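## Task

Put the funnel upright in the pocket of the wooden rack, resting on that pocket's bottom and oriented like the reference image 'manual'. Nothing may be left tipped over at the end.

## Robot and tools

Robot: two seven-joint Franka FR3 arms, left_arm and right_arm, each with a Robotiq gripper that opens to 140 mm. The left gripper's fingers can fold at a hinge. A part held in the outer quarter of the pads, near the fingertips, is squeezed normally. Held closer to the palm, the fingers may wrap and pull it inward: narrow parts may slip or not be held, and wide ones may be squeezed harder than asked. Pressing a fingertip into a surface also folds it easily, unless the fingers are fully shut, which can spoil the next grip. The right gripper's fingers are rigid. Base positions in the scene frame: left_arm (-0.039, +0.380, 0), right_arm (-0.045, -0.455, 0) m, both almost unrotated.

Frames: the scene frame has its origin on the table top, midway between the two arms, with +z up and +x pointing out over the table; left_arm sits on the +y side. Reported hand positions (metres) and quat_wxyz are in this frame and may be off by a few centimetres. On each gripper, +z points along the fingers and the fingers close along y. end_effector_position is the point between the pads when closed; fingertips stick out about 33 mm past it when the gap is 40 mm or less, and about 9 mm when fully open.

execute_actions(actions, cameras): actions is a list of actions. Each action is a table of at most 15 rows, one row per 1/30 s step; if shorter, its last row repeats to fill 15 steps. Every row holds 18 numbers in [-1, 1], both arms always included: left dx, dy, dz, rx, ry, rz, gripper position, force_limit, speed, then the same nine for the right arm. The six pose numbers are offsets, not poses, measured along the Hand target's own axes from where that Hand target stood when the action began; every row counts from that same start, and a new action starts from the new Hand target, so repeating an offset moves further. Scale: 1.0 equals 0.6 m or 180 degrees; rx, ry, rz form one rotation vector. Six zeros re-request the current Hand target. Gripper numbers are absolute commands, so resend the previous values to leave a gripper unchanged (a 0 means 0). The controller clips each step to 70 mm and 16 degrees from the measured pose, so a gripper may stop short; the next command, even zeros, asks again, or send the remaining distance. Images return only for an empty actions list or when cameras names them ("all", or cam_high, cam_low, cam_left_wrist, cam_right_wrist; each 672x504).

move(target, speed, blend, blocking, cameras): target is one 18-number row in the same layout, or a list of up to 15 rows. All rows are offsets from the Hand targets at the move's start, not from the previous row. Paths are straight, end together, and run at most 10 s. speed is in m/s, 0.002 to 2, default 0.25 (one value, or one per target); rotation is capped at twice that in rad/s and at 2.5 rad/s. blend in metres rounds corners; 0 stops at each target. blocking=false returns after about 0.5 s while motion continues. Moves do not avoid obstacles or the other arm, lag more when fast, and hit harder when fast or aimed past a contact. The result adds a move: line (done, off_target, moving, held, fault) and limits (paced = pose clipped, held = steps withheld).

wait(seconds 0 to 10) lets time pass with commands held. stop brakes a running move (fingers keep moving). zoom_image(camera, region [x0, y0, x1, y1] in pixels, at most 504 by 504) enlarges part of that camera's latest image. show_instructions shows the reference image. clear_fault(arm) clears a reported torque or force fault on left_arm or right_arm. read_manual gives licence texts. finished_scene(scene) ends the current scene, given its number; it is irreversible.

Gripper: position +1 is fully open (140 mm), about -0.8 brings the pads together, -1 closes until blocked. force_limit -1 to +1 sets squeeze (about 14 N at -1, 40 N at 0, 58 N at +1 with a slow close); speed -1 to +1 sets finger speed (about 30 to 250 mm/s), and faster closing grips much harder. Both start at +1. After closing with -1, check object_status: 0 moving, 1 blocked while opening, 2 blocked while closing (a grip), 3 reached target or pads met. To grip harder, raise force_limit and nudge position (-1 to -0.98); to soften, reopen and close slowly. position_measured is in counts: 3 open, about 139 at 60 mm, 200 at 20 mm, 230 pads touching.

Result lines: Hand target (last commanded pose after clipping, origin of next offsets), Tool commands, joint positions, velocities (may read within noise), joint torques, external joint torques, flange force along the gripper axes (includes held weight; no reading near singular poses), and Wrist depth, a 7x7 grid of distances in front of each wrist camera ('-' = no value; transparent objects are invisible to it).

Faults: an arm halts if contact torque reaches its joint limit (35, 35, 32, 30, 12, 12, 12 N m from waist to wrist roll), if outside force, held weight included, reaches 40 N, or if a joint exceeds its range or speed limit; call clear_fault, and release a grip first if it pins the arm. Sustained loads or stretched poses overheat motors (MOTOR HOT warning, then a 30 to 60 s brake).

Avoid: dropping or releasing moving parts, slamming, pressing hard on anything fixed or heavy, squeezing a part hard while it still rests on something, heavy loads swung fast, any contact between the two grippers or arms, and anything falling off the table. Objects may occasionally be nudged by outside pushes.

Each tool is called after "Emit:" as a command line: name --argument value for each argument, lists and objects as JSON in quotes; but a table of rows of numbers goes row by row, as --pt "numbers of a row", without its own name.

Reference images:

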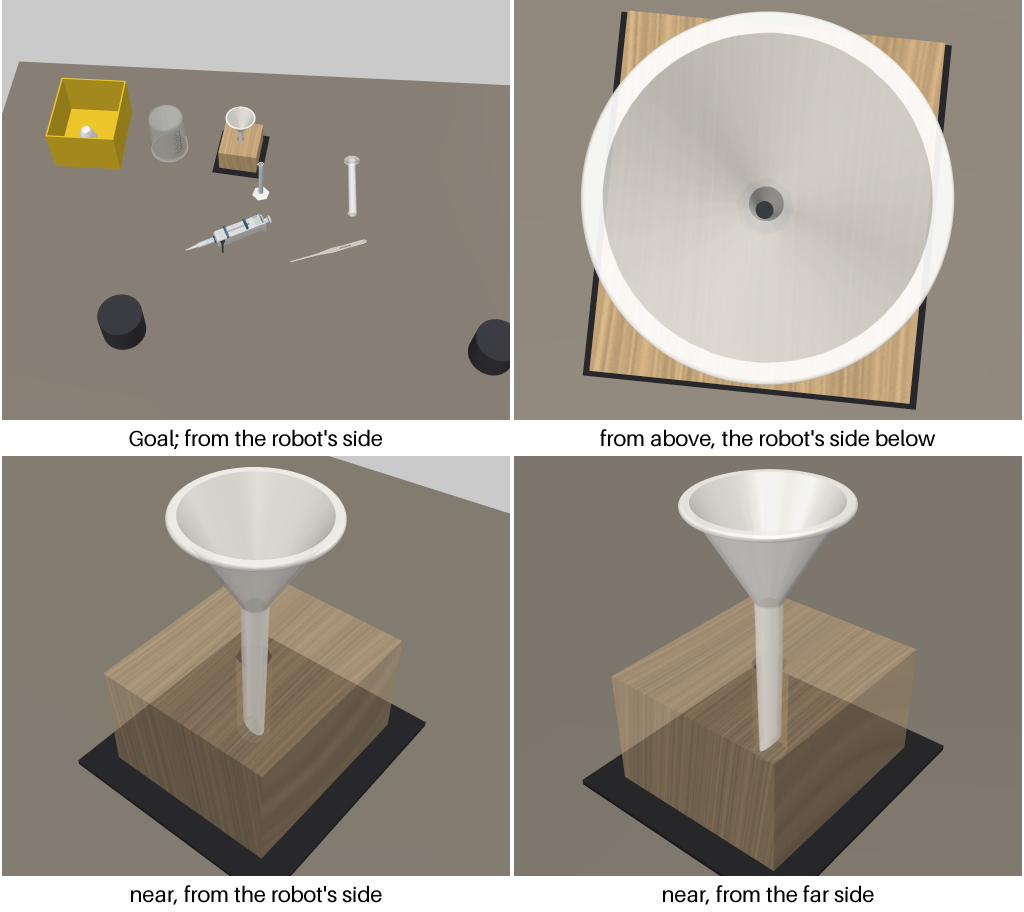

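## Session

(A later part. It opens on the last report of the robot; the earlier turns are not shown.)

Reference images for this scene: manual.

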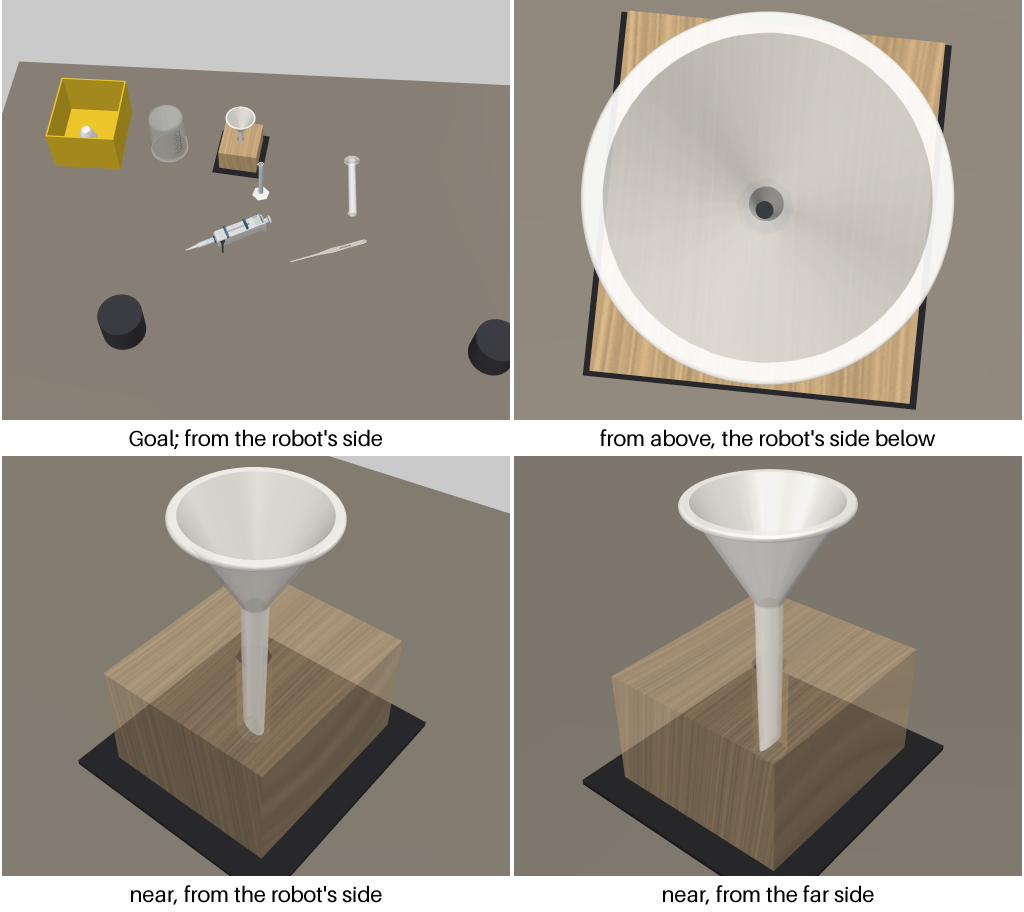

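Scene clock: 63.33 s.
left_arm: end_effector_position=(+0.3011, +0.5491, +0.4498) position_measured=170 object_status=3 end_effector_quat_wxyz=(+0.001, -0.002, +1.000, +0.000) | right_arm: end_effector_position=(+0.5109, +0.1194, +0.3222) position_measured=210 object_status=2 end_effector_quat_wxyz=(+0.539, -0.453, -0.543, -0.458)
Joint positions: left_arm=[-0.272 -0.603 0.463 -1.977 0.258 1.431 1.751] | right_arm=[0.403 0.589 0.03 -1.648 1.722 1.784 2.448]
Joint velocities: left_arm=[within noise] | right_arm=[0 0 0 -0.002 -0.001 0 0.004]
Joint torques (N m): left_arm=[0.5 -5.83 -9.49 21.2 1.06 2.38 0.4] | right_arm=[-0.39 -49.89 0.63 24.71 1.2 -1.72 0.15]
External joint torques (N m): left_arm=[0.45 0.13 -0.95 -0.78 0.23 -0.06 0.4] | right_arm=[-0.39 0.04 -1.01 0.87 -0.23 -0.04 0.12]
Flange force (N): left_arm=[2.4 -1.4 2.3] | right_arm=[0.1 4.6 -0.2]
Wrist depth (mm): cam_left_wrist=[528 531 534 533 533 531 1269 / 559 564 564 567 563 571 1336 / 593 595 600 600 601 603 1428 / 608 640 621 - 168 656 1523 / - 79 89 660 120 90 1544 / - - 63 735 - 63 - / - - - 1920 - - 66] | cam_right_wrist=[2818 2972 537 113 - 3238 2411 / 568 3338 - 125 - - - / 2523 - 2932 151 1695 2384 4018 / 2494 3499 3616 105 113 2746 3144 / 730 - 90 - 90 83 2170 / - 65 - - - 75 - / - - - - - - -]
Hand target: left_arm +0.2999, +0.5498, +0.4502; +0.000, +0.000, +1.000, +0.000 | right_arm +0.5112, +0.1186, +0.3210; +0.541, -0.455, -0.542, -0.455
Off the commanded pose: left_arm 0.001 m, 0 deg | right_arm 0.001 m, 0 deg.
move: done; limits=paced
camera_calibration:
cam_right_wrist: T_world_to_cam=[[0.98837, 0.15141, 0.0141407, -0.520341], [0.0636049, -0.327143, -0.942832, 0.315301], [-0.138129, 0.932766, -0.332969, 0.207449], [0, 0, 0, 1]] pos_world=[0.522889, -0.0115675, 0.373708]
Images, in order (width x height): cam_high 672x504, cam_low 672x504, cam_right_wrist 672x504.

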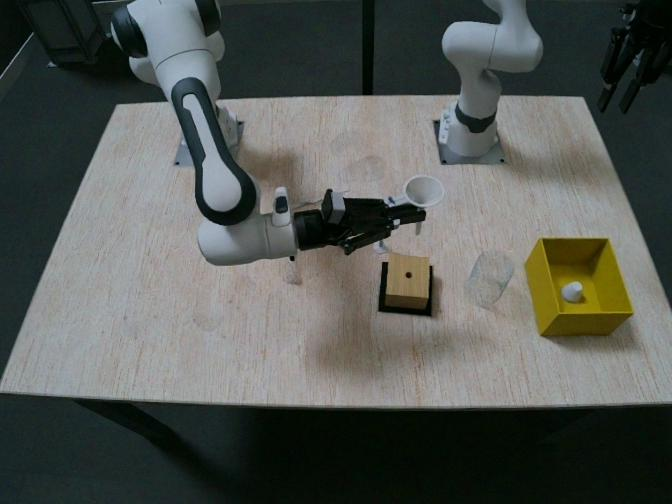

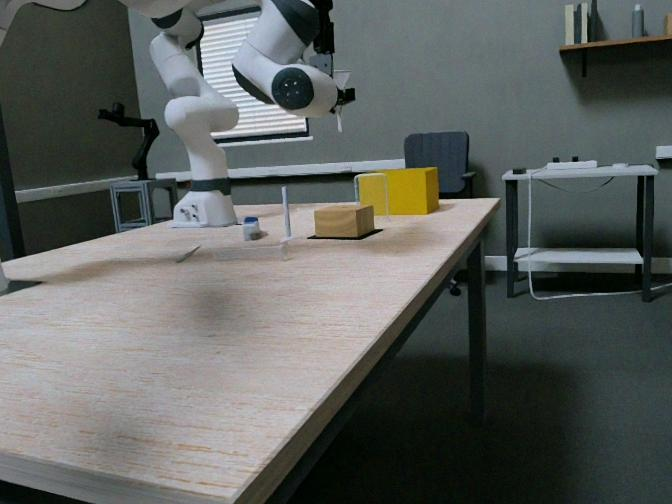

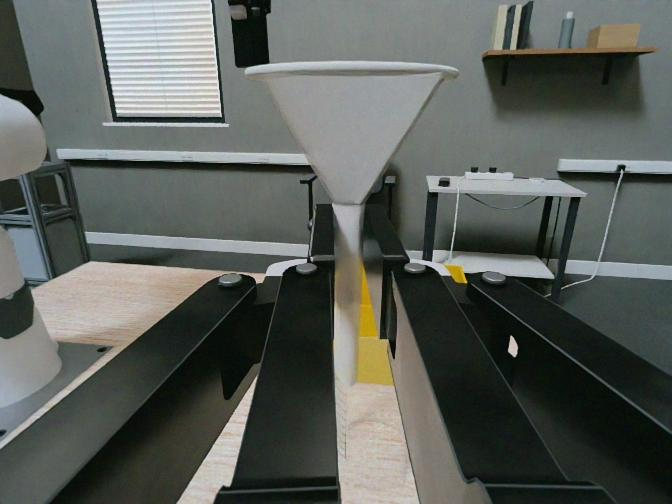

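Emit:
zoom_image --camera "cam_right_wrist" --region '[260, 180, 440, 420]'

Emit:
show_instructions

Scaled by 2.100 from the camera's 672x504 image, which has a finer 960x720 frame.

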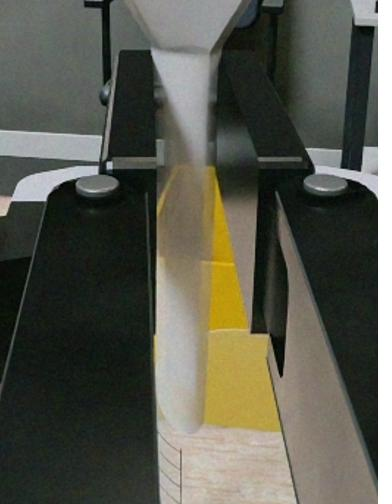

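Reference images for this scene: manual.

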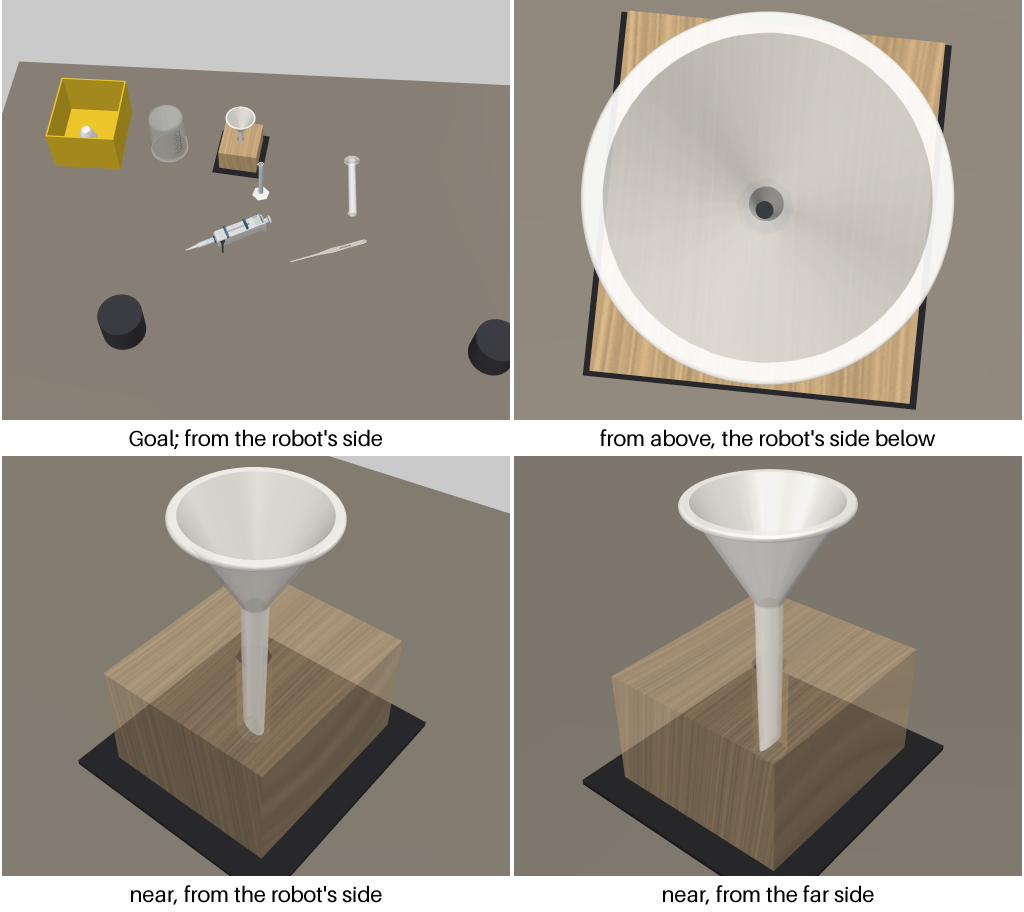

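Emit:
move --target '[0,0,0,0,0,0,-0.325,-0.5,-0.6,-0.255,0,0,0,0,0,-1,-0.6,-1]' --speed 0.2 --cameras '["cam_right_wrist","cam_high","cam_low"]'

Scene clock: 65.93 s.
left_arm: end_effector_position=(+0.3011, +0.5491, +0.4498) position_measured=170 object_status=3 end_effector_quat_wxyz=(+0.001, -0.002, +1.000, +0.000) | right_arm: end_effector_position=(+0.5108, +0.1183, +0.1653) position_measured=210 object_status=2 end_effector_quat_wxyz=(+0.541, -0.459, -0.542, -0.451)
Joint positions: left_arm=[-0.272 -0.603 0.463 -1.977 0.258 1.431 1.751] | right_arm=[0.395 0.875 0.034 -1.555 1.739 1.756 2.272]
Joint velocities: left_arm=[within noise] | right_arm=[0 -0.001 0 0 0.001 -0.001 -0.006]
Joint torques (N m): left_arm=[0.43 -5.92 -9.48 21.2 1.05 2.38 0.4] | right_arm=[-0.71 -54.36 2.16 22.39 1.36 -2.28 -0.33]
External joint torques (N m): left_arm=[0.44 0.08 -0.84 -0.78 0.23 -0.05 0.4] | right_arm=[-0.85 -1.1 -0.33 0.99 0.16 -0.27 -0.36]
Flange force (N): left_arm=[2.4 -1.2 2.4] | right_arm=[0.8 1.1 -1.1]
Wrist depth (mm): cam_left_wrist=[523 530 538 535 528 535 1255 / 565 560 564 564 564 575 1336 / 600 598 603 603 601 609 1410 / 596 629 619 - 168 647 1513 / - 79 89 684 120 90 1609 / - - 63 732 - 63 - / - - - 1936 - - 66] | cam_right_wrist=[- 3099 - - - 2106 - / 3238 2086 3099 122 - 2465 - / 2284 - - - - 2646 - / 655 644 634 124 113 615 2465 / 463 - 90 - 90 83 438 / - 65 - - - 75 - / - - - - - - -]
Hand target: left_arm +0.2999, +0.5498, +0.4502; +0.000, +0.000, +1.000, +0.000 | right_arm +0.5114, +0.1185, +0.1680; +0.541, -0.455, -0.542, -0.455
Off the commanded pose: left_arm 0.001 m, 0 deg | right_arm 0.003 m, 1 deg.
move: done
camera_calibration:
cam_right_wrist: T_world_to_cam=[[0.988189, 0.153218, -0.00270197, -0.51525], [0.0497908, -0.337703, -0.939935, 0.174857], [-0.144928, 0.928698, -0.341343, 0.161595], [0, 0, 0, 1]] pos_world=[0.523877, -0.0120779, 0.218122]
Images, in order (width x height): cam_high 672x504, cam_low 672x504, cam_right_wrist 672x504.

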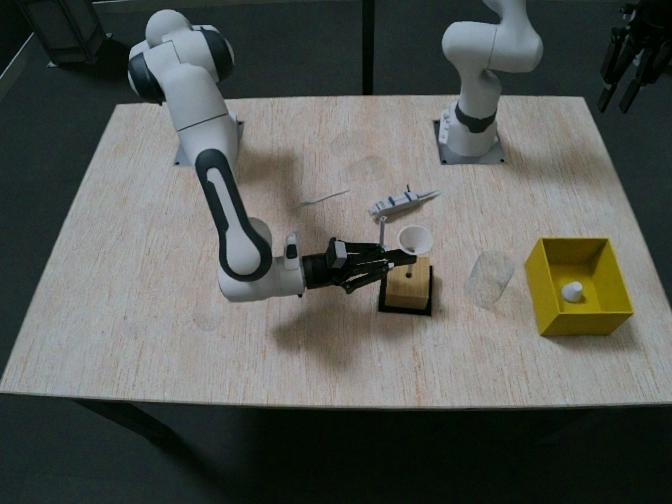

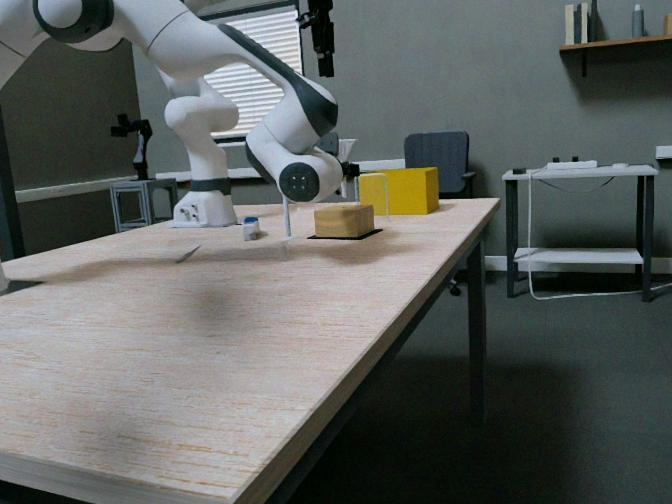

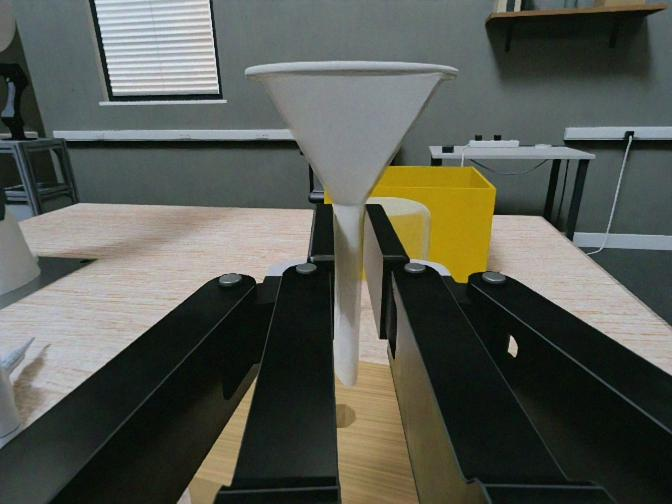

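Emit:
zoom_image --camera "cam_right_wrist" --region '[280, 330, 440, 450]'

Emit:
zoom_image --camera "cam_high" --region '[350, 200, 470, 320]'

Scaled by 3.150 from the camera's 672x504 image, which has a finer 960x720 frame.

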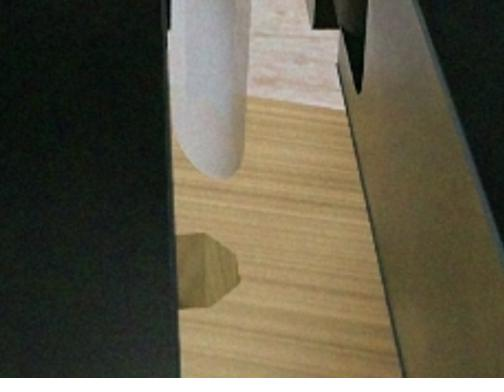

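Scaled by 4.200 from the camera's 672x504 image, which has a finer 960x720 frame.

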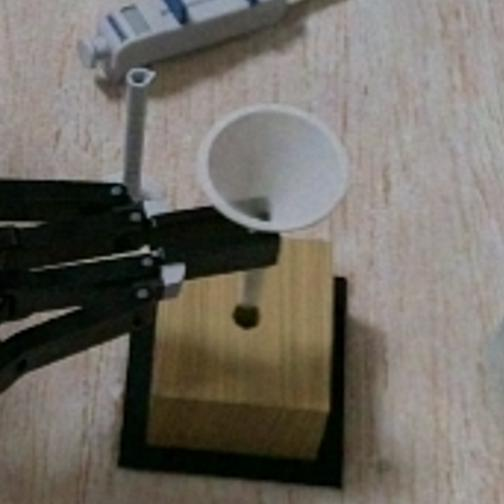

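Emit:
zoom_image --camera "cam_high" --region '[388, 245, 438, 295]'

Emit:
zoom_image --camera "cam_low" --region '[300, 120, 400, 245]'

Scaled by 10.080 from the camera's 672x504 image, which has a finer 960x720 frame.

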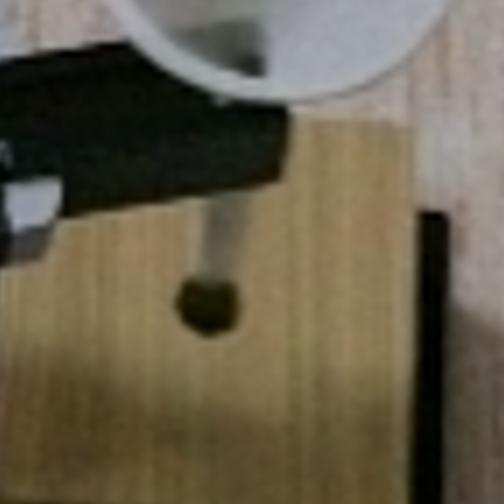

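Scaled by 4.032 from the camera's 672x504 image, which has a finer 960x720 frame.

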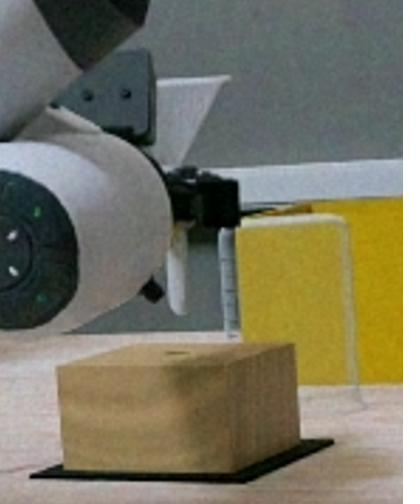

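Emit:
move --target '[0,0,0,0,0,0,-0.325,-0.5,-0.6,-0.02,-0.005,0.0065,0,0,0,-1,-0.6,-1]' --speed 0.06 --cameras '["cam_right_wrist","cam_high","cam_low"]'

Emit:
zoom_image --camera "cam_right_wrist" --region '[280, 330, 440, 450]'

Emit:
zoom_image --camera "cam_high" --region '[388, 245, 438, 295]'

Emit:
zoom_image --camera "cam_low" --region '[320, 180, 370, 230]'

Scene clock: 72.97 s.
left_arm: end_effector_position=(+0.3011, +0.5491, +0.4498) position_measured=170 object_status=3 end_effector_quat_wxyz=(+0.001, -0.002, +1.000, +0.000) | right_arm: end_effector_position=(+0.5072, +0.1209, +0.1556) position_measured=210 object_status=2 end_effector_quat_wxyz=(+0.542, -0.457, -0.541, -0.452)
Joint positions: left_arm=[-0.272 -0.603 0.463 -1.977 0.258 1.431 1.751] | right_arm=[0.394 0.895 0.041 -1.549 1.741 1.756 2.255]
Joint velocities: left_arm=[within noise] | right_arm=[0 -0.001 0 -0.001 -0.002 0.001 -0.007]
Joint torques (N m): left_arm=[0.44 -5.89 -9.41 21.22 1.06 2.39 0.44] | right_arm=[-0.16 -53.97 2.43 22.22 1.49 -2.11 -0.42]
External joint torques (N m): left_arm=[0.35 0.15 -0.91 -0.77 0.23 -0.04 0.44] | right_arm=[-0.2 -0.53 -0.21 0.97 0.31 -0.07 -0.45]
Flange force (N): left_arm=[2.2 -1.2 2.2] | right_arm=[-0.5 2.1 0.5]
Wrist depth (mm): cam_left_wrist=[529 535 533 533 533 531 1269 / 563 563 564 561 564 567 1313 / 596 595 596 601 595 608 1437 / 628 636 621 631 168 653 1533 / - 78 90 658 120 90 1554 / - - 63 735 - 63 - / - - - 1904 - - 66] | cam_right_wrist=[- 2781 - - - - - / 2781 3013 3099 125 - - - / 2284 3144 - 151 596 3099 - / 616 618 613 125 109 598 3444 / 437 - 90 176 90 83 392 / - 65 - - - 75 - / - - - - - - -]
Hand target: left_arm +0.2999, +0.5498, +0.4502; +0.000, +0.000, +1.000, +0.000 | right_arm +0.5078, +0.1218, +0.1560; +0.541, -0.455, -0.542, -0.455
Off the commanded pose: left_arm 0.001 m, 0 deg | right_arm 0.001 m, 0 deg.
move: done
camera_calibration:
cam_right_wrist: T_world_to_cam=[[0.987888, 0.155163, -0.00118116, -0.512423], [0.0512865, -0.333695, -0.941285, 0.165701], [-0.146447, 0.929824, -0.337612, 0.155387], [0, 0, 0, 1]] pos_world=[0.520475, -0.00967967, 0.207827]
Images, in order (width x height): cam_high 672x504, cam_low 672x504, cam_right_wrist 672x504.

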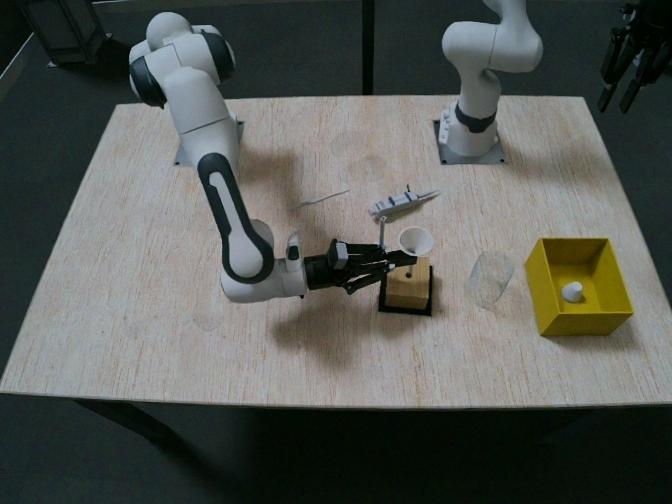

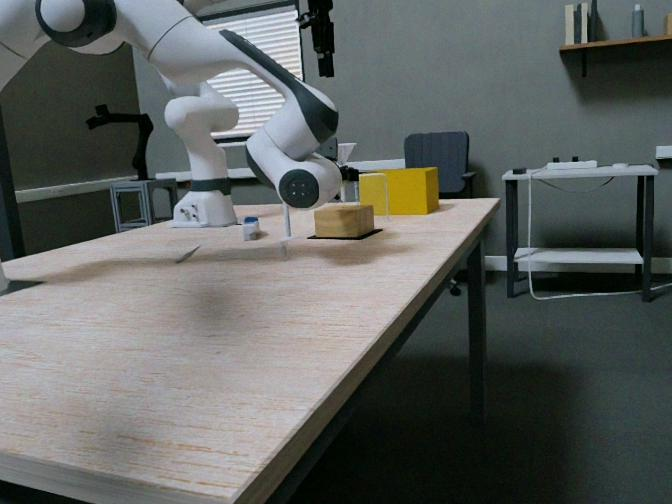

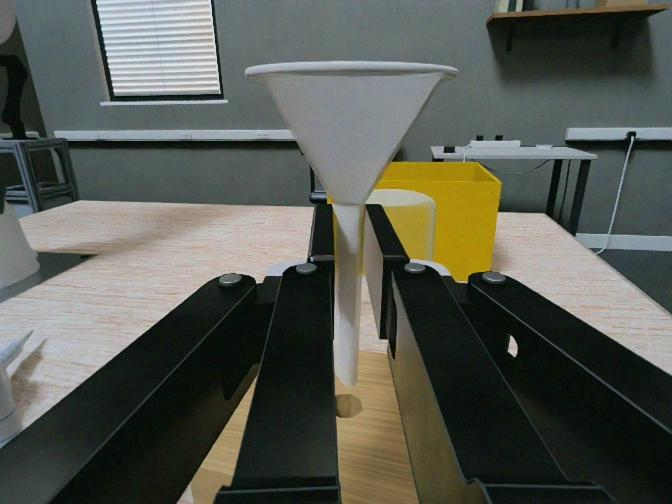

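Scaled by 3.150 from the camera's 672x504 image, which has a finer 960x720 frame.

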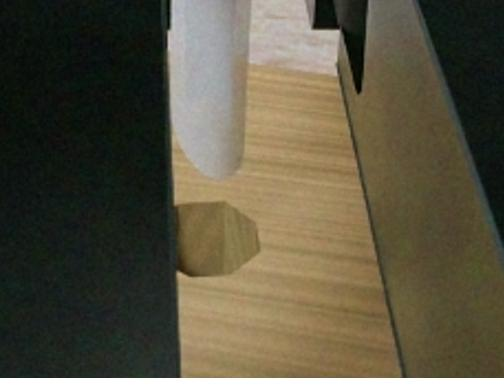

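Scaled by 10.080 from the camera's 672x504 image, which has a finer 960x720 frame.

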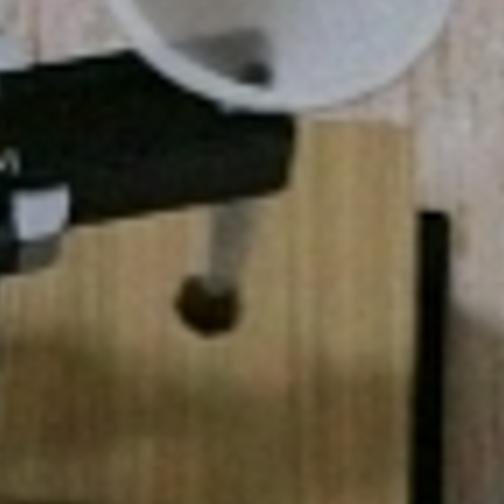

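Scaled by 10.080 from the camera's 672x504 image, which has a finer 960x720 frame.

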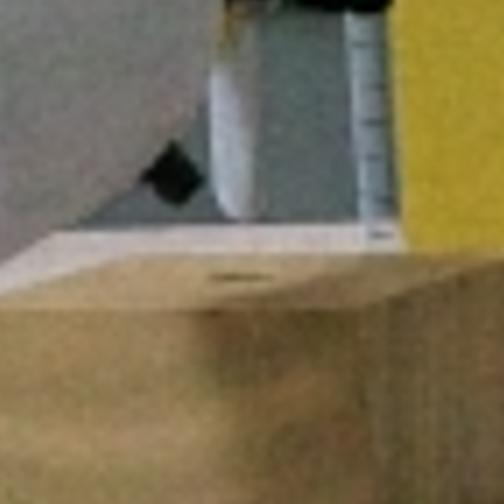

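Emit:
move --target '[0,0,0,0,0,0,-0.325,-0.5,-0.6,-0.0145,-0.0018,0,0,0,0,-1,-0.6,-1]' --speed 0.05 --cameras '["cam_right_wrist","cam_high","cam_low"]'

Emit:
zoom_image --camera "cam_right_wrist" --region '[300, 350, 400, 425]'

Emit:
zoom_image --camera "cam_high" --region '[388, 245, 438, 295]'

Emit:
zoom_image --camera "cam_low" --region '[320, 180, 370, 230]'

Scene clock: 74.33 s.
left_arm: end_effector_position=(+0.3011, +0.5491, +0.4498) position_measured=170 object_status=3 end_effector_quat_wxyz=(+0.001, -0.002, +1.000, +0.000) | right_arm: end_effector_position=(+0.5058, +0.1212, +0.1467) position_measured=210 object_status=2 end_effector_quat_wxyz=(+0.542, -0.457, -0.542, -0.452)
Joint positions: left_arm=[-0.272 -0.603 0.463 -1.977 0.258 1.431 1.751] | right_arm=[0.394 0.911 0.042 -1.543 1.742 1.756 2.245]
Joint velocities: left_arm=[within noise] | right_arm=[0.001 0 -0.001 0.002 -0.001 -0.001 -0.007]
Joint torques (N m): left_arm=[0.47 -5.87 -9.51 21.18 1.06 2.37 0.37] | right_arm=[-0.23 -53.93 2.7 21.67 1.48 -2.13 -0.25]
External joint torques (N m): left_arm=[0.47 0 -0.92 -0.75 0.24 -0.06 0.37] | right_arm=[-0.05 -0.3 0.17 0.52 0.31 -0.09 -0.28]
Flange force (N): left_arm=[2.7 -1.4 2.3] | right_arm=[-0.3 0.8 0.5]
Wrist depth (mm): cam_left_wrist=[525 531 529 529 531 530 1255 / 560 567 565 563 563 570 1336 / 600 596 600 596 593 606 1446 / - 626 623 638 168 655 1523 / - 79 89 662 120 90 1620 / - - 63 728 - 63 - / - - - 1936 - - 66] | cam_right_wrist=[- 2893 2893 - - 2284 3806 / 2932 3390 2781 123 - - - / 2411 - - - 478 2170 - / 552 588 580 161 116 569 2465 / 420 - 90 176 90 84 399 / - 65 - - - 75 - / - - - - - - -]
Hand target: left_arm +0.2999, +0.5498, +0.4502; +0.000, +0.000, +1.000, +0.000 | right_arm +0.5068, +0.1216, +0.1473; +0.541, -0.455, -0.542, -0.455
Off the commanded pose: left_arm 0.001 m, 0 deg | right_arm 0.001 m, 0 deg.
move: done
camera_calibration:
cam_right_wrist: T_world_to_cam=[[0.987837, 0.155493, -0.000984497, -0.51122], [0.0516767, -0.334258, -0.941064, 0.157458], [-0.146658, 0.929566, -0.338227, 0.152117], [0, 0, 0, 1]] pos_world=[0.519174, -0.00928074, 0.199125]
Images, in order (width x height): cam_high 672x504, cam_low 672x504, cam_right_wrist 672x504.

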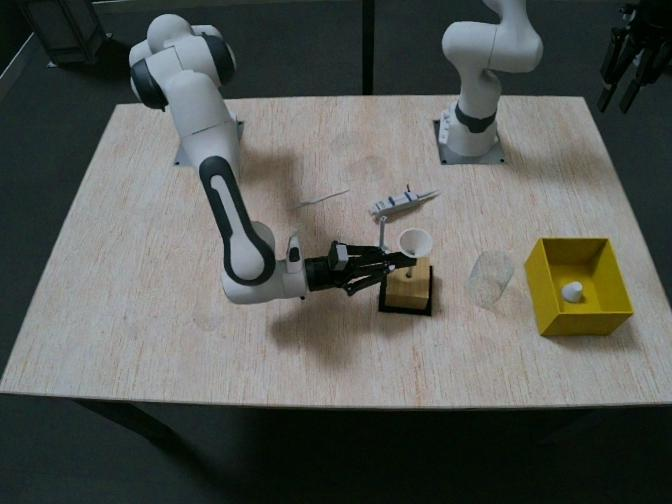

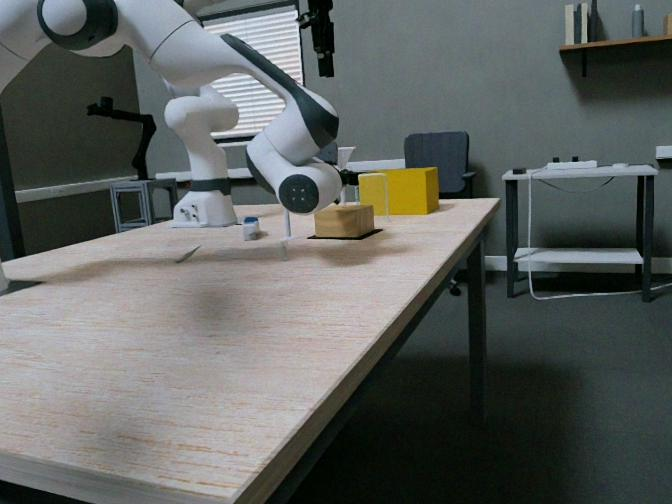

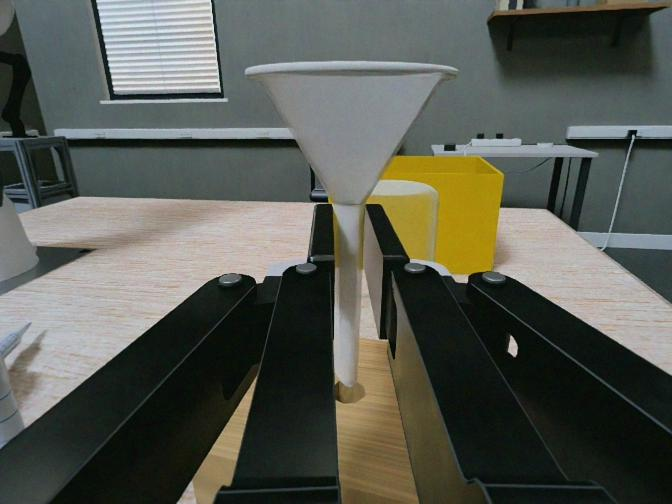

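Scaled by 5.040 from the camera's 672x504 image, which has a finer 960x720 frame.

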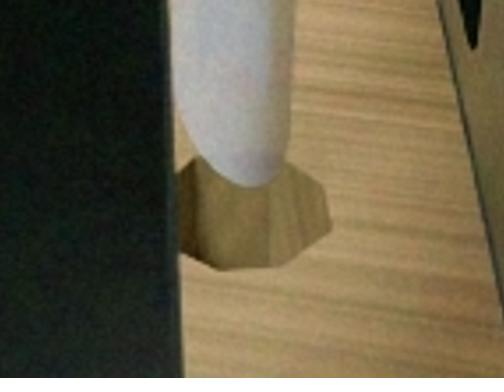

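Scaled by 10.080 from the camera's 672x504 image, which has a finer 960x720 frame.

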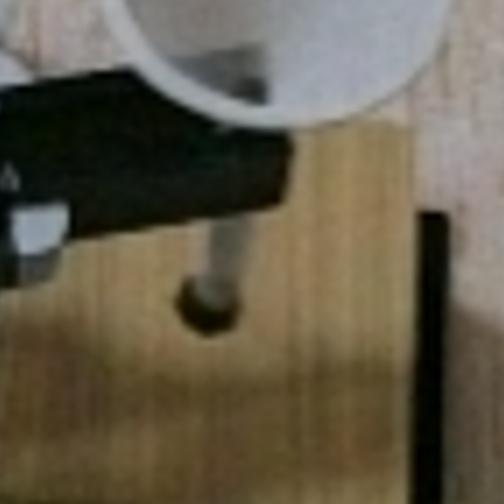

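Scaled by 10.080 from the camera's 672x504 image, which has a finer 960x720 frame.

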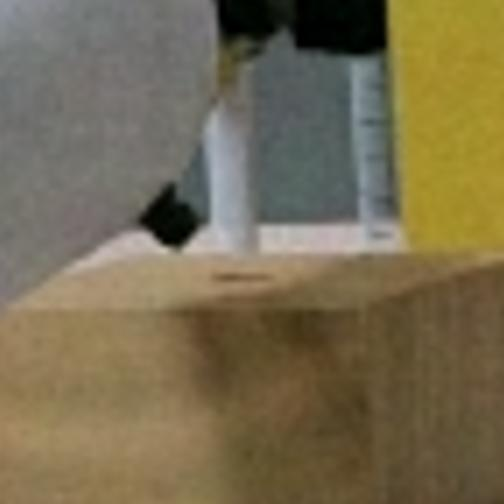

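Emit:
move --pt "0 0 0 0 0 0 -0.325 -0.5 -0.6 0 0.0027 0 0 0 0 -1 -0.6 -1" --pt "0 0 0 0 0 0 -0.325 -0.5 -0.6 -0.0075 0.0027 0 0 0 0 -1 -0.6 -1" --speed 0.03 --cameras '["cam_right_wrist","cam_high","cam_low"]'

Emit:
zoom_image --camera "cam_right_wrist" --region '[300, 350, 400, 425]'

Emit:
zoom_image --camera "cam_high" --region '[388, 245, 438, 295]'

Emit:
zoom_image --camera "cam_low" --region '[320, 180, 370, 230]'

Scene clock: 76.37 s.
left_arm: end_effector_position=(+0.3011, +0.5491, +0.4498) position_measured=170 object_status=3 end_effector_quat_wxyz=(+0.001, -0.002, +1.000, +0.000) | right_arm: end_effector_position=(+0.5073, +0.1218, +0.1422) position_measured=210 object_status=2 end_effector_quat_wxyz=(+0.542, -0.457, -0.542, -0.452)
Joint positions: left_arm=[-0.272 -0.603 0.463 -1.977 0.258 1.431 1.751] | right_arm=[0.394 0.926 0.042 -1.53 1.742 1.756 2.243]
Joint torques (N m): left_arm=[0.44 -5.9 -9.43 21.21 1.05 2.39 0.39] | right_arm=[-0.4 -54.27 2.42 21.12 1.23 -2.12 -0.36]
External joint torques (N m): left_arm=[0.39 0.1 -0.87 -0.8 0.22 -0.05 0.39] | right_arm=[-0.34 -0.43 -0.23 -0.01 0.07 -0.07 -0.39]
Flange force (N): left_arm=[2.4 -1.3 2.4] | right_arm=[0.6 -1.9 -1.0]
Wrist depth (mm): cam_left_wrist=[526 536 531 534 535 534 1262 / 567 563 567 564 560 570 1344 / 598 598 601 598 598 606 1428 / 578 624 621 152 168 653 1493 / - 79 89 629 120 90 1587 / - - 63 737 - 63 - / - - - 1920 - - 66] | cam_right_wrist=[- 2712 3444 - - - - / 2214 3390 3390 124 - - - / 2465 3616 - - - 1920 - / 571 568 575 - 113 561 2191 / 409 - 90 176 90 84 394 / - 65 - - - 75 - / - - - - - - -]
Hand target: left_arm +0.2999, +0.5498, +0.4502; +0.000, +0.000, +1.000, +0.000 | right_arm +0.5084, +0.1219, +0.1428; +0.541, -0.455, -0.542, -0.455
Off the commanded pose: left_arm 0.001 m, 0 deg | right_arm 0.001 m, 0 deg.
move: done
camera_calibration:
cam_right_wrist: T_world_to_cam=[[0.987895, 0.155121, 0.0000677198, -0.512941], [0.0524969, -0.333918, -0.941139, 0.152847], [-0.145968, 0.929751, -0.33802, 0.14981], [0, 0, 0, 1]] pos_world=[0.520576, -0.00867972, 0.194523]
Images, in order (width x height): cam_high 672x504, cam_low 672x504, cam_right_wrist 672x504.

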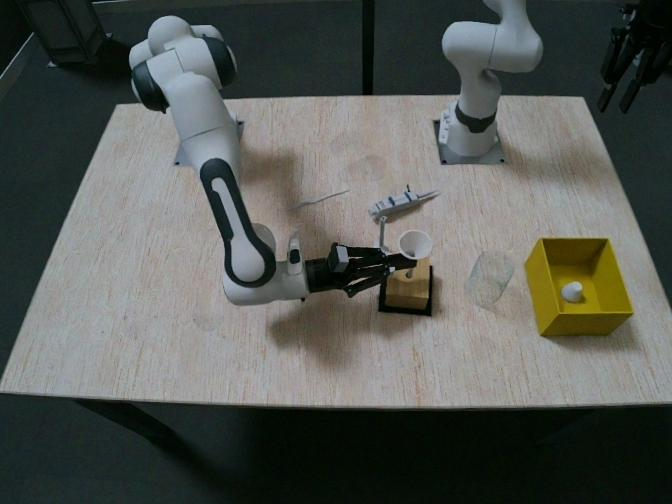

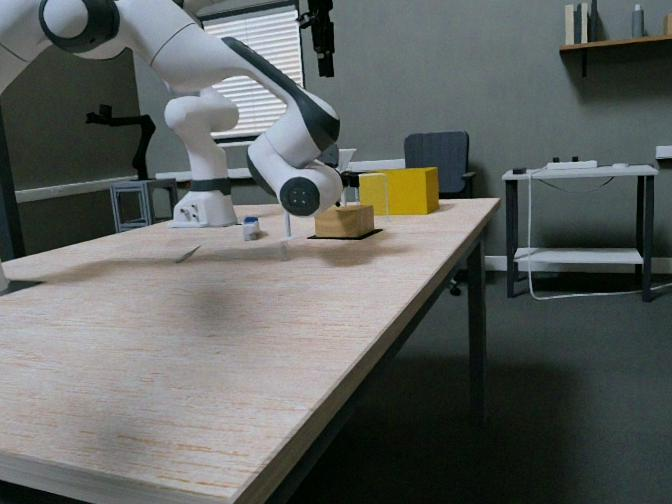

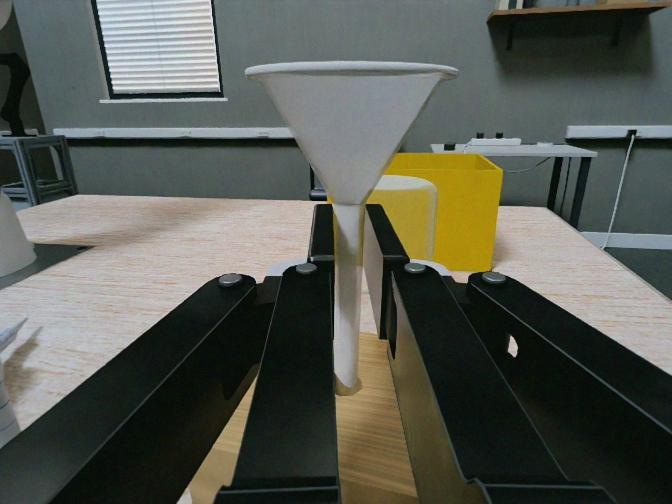

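Scaled by 5.040 from the camera's 672x504 image, which has a finer 960x720 frame.

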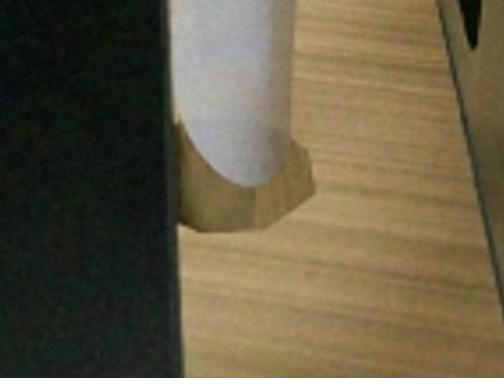

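Scaled by 10.080 from the camera's 672x504 image, which has a finer 960x720 frame.

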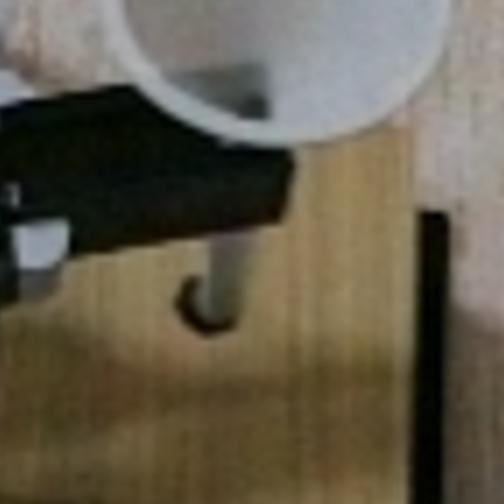

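Scaled by 10.080 from the camera's 672x504 image, which has a finer 960x720 frame.

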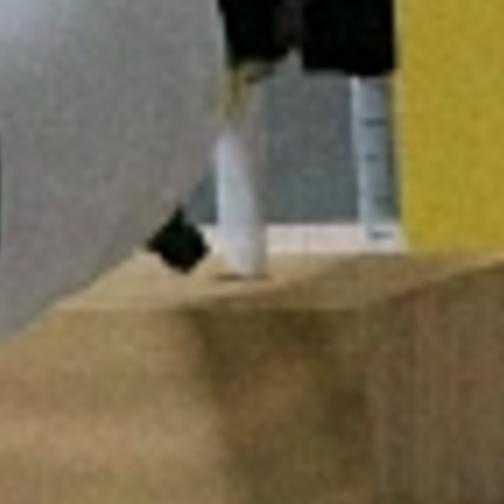

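Emit:
move --pt "0 0 0 0 0 0 -0.325 -0.5 -0.6 0.0015 0 -0.0022 0 0 0 -1 -0.6 -1" --pt "0 0 0 0 0 0 -0.325 -0.5 -0.6 -0.0133 0 -0.0022 0 0 0 -1 -0.6 -1" --speed 0.03 --cameras '["cam_right_wrist","cam_high","cam_low"]'

Emit:
zoom_image --camera "cam_right_wrist" --region '[300, 350, 400, 425]'

Emit:
zoom_image --camera "cam_high" --region '[388, 245, 438, 295]'

Emit:
zoom_image --camera "cam_low" --region '[320, 180, 370, 230]'

Scene clock: 78.20 s.
left_arm: end_effector_position=(+0.3011, +0.5491, +0.4498) position_measured=170 object_status=3 end_effector_quat_wxyz=(+0.001, -0.002, +1.000, +0.000) | right_arm: end_effector_position=(+0.5081, +0.1206, +0.1336) position_measured=210 object_status=2 end_effector_quat_wxyz=(+0.541, -0.458, -0.541, -0.452)
Joint positions: left_arm=[-0.272 -0.603 0.463 -1.977 0.258 1.431 1.751] | right_arm=[0.393 0.943 0.042 -1.521 1.742 1.756 2.237]
Joint velocities: left_arm=[within noise] | right_arm=[0 0 0 0.006 0 0.001 -0.006]
Joint torques (N m): left_arm=[0.53 -5.9 -9.49 21.21 1.05 2.4 0.43] | right_arm=[-0.24 -54.35 2.53 21.02 1.19 -2.18 -0.4]
External joint torques (N m): left_arm=[0.54 -0.02 -0.88 -0.72 0.23 -0.03 0.43] | right_arm=[-0.05 -0.69 -0.07 0.17 0.04 -0.14 -0.43]
Flange force (N): left_arm=[2.7 -1.2 2.3] | right_arm=[0.9 -1.9 -0.7]
Wrist depth (mm): cam_left_wrist=[528 530 533 530 536 534 1255 / 559 563 564 563 565 573 1321 / 598 600 596 595 600 609 1428 / 581 635 617 556 168 655 1523 / - 79 89 644 120 90 1587 / - - 63 732 - 63 - / - - - 1920 - - 66] | cam_right_wrist=[- 3144 2781 111 - - - / 2028 4018 2646 118 134 - - / 2384 952 795 - 459 1955 - / 546 542 545 162 108 529 522 / 392 - 90 - 90 83 375 / - 65 - - - 75 - / - - - - - - -]
Hand target: left_arm +0.2999, +0.5498, +0.4502; +0.000, +0.000, +1.000, +0.000 | right_arm +0.5086, +0.1206, +0.1349; +0.541, -0.455, -0.542, -0.455
Off the commanded pose: left_arm 0.001 m, 0 deg | right_arm 0.001 m, 1 deg.
move: done
camera_calibration:
cam_right_wrist: T_world_to_cam=[[0.988219, 0.153039, -0.00177528, -0.513196], [0.0503141, -0.335805, -0.940587, 0.145526], [-0.144542, 0.929416, -0.339549, 0.14771], [0, 0, 0, 1]] pos_world=[0.521178, -0.00987634, 0.186124]
Images, in order (width x height): cam_high 672x504, cam_low 672x504, cam_right_wrist 672x504.

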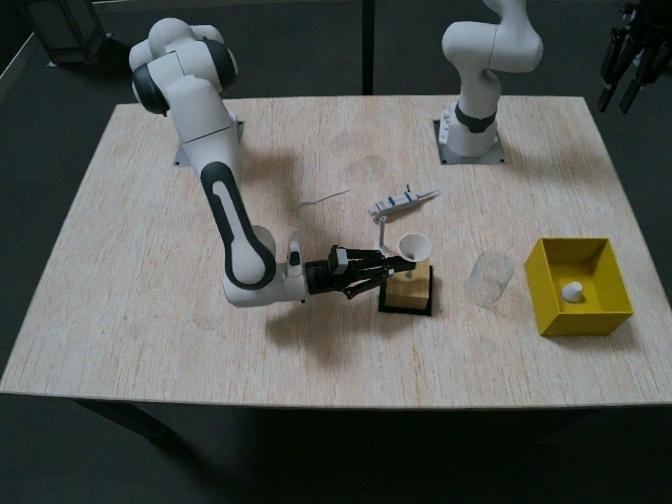

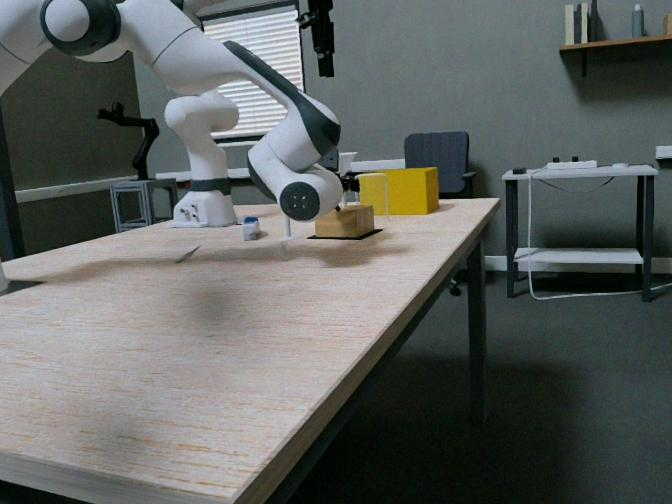

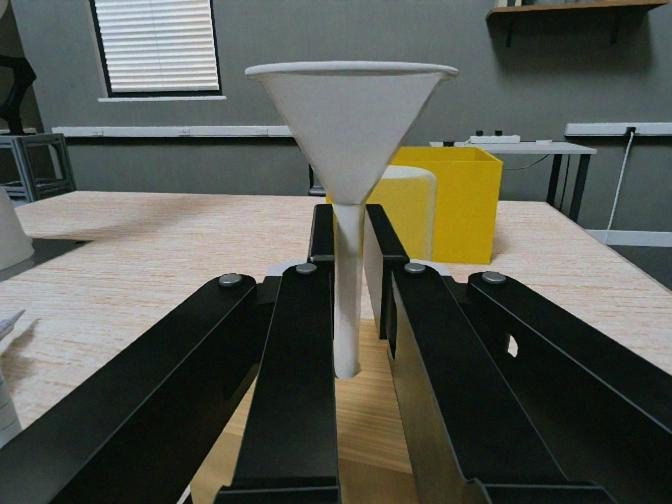

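Scaled by 5.040 from the camera's 672x504 image, which has a finer 960x720 frame.

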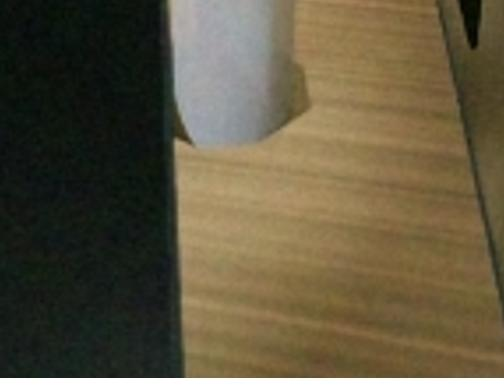

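Scaled by 10.080 from the camera's 672x504 image, which has a finer 960x720 frame.

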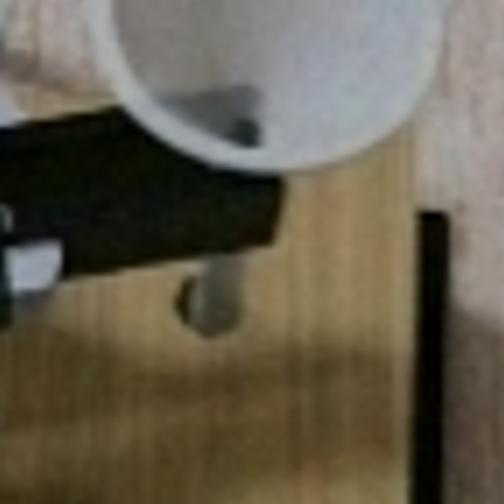

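Scaled by 10.080 from the camera's 672x504 image, which has a finer 960x720 frame.

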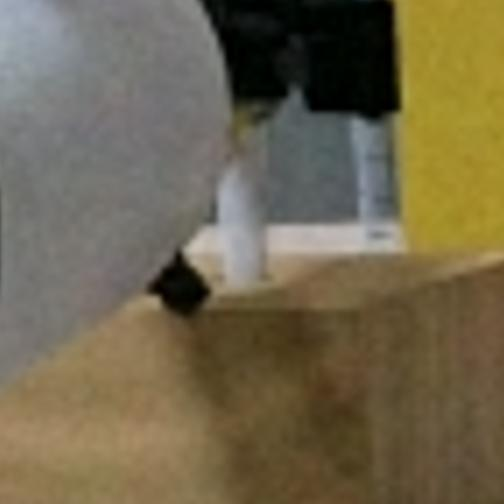

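Emit:
zoom_image --camera "cam_high" --region '[200, 180, 400, 330]'

Emit:
zoom_image --camera "cam_low" --region '[160, 150, 400, 270]'

Scaled by 2.520 from the camera's 672x504 image, which has a finer 960x720 frame.

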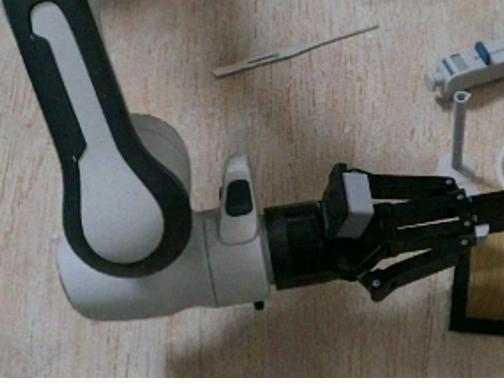

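Scaled by 2.100 from the camera's 672x504 image, which has a finer 960x720 frame.

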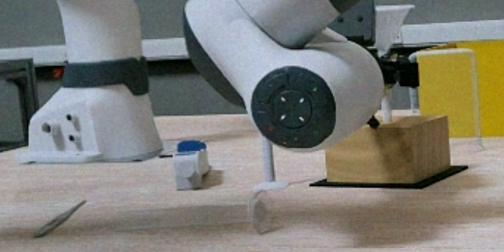

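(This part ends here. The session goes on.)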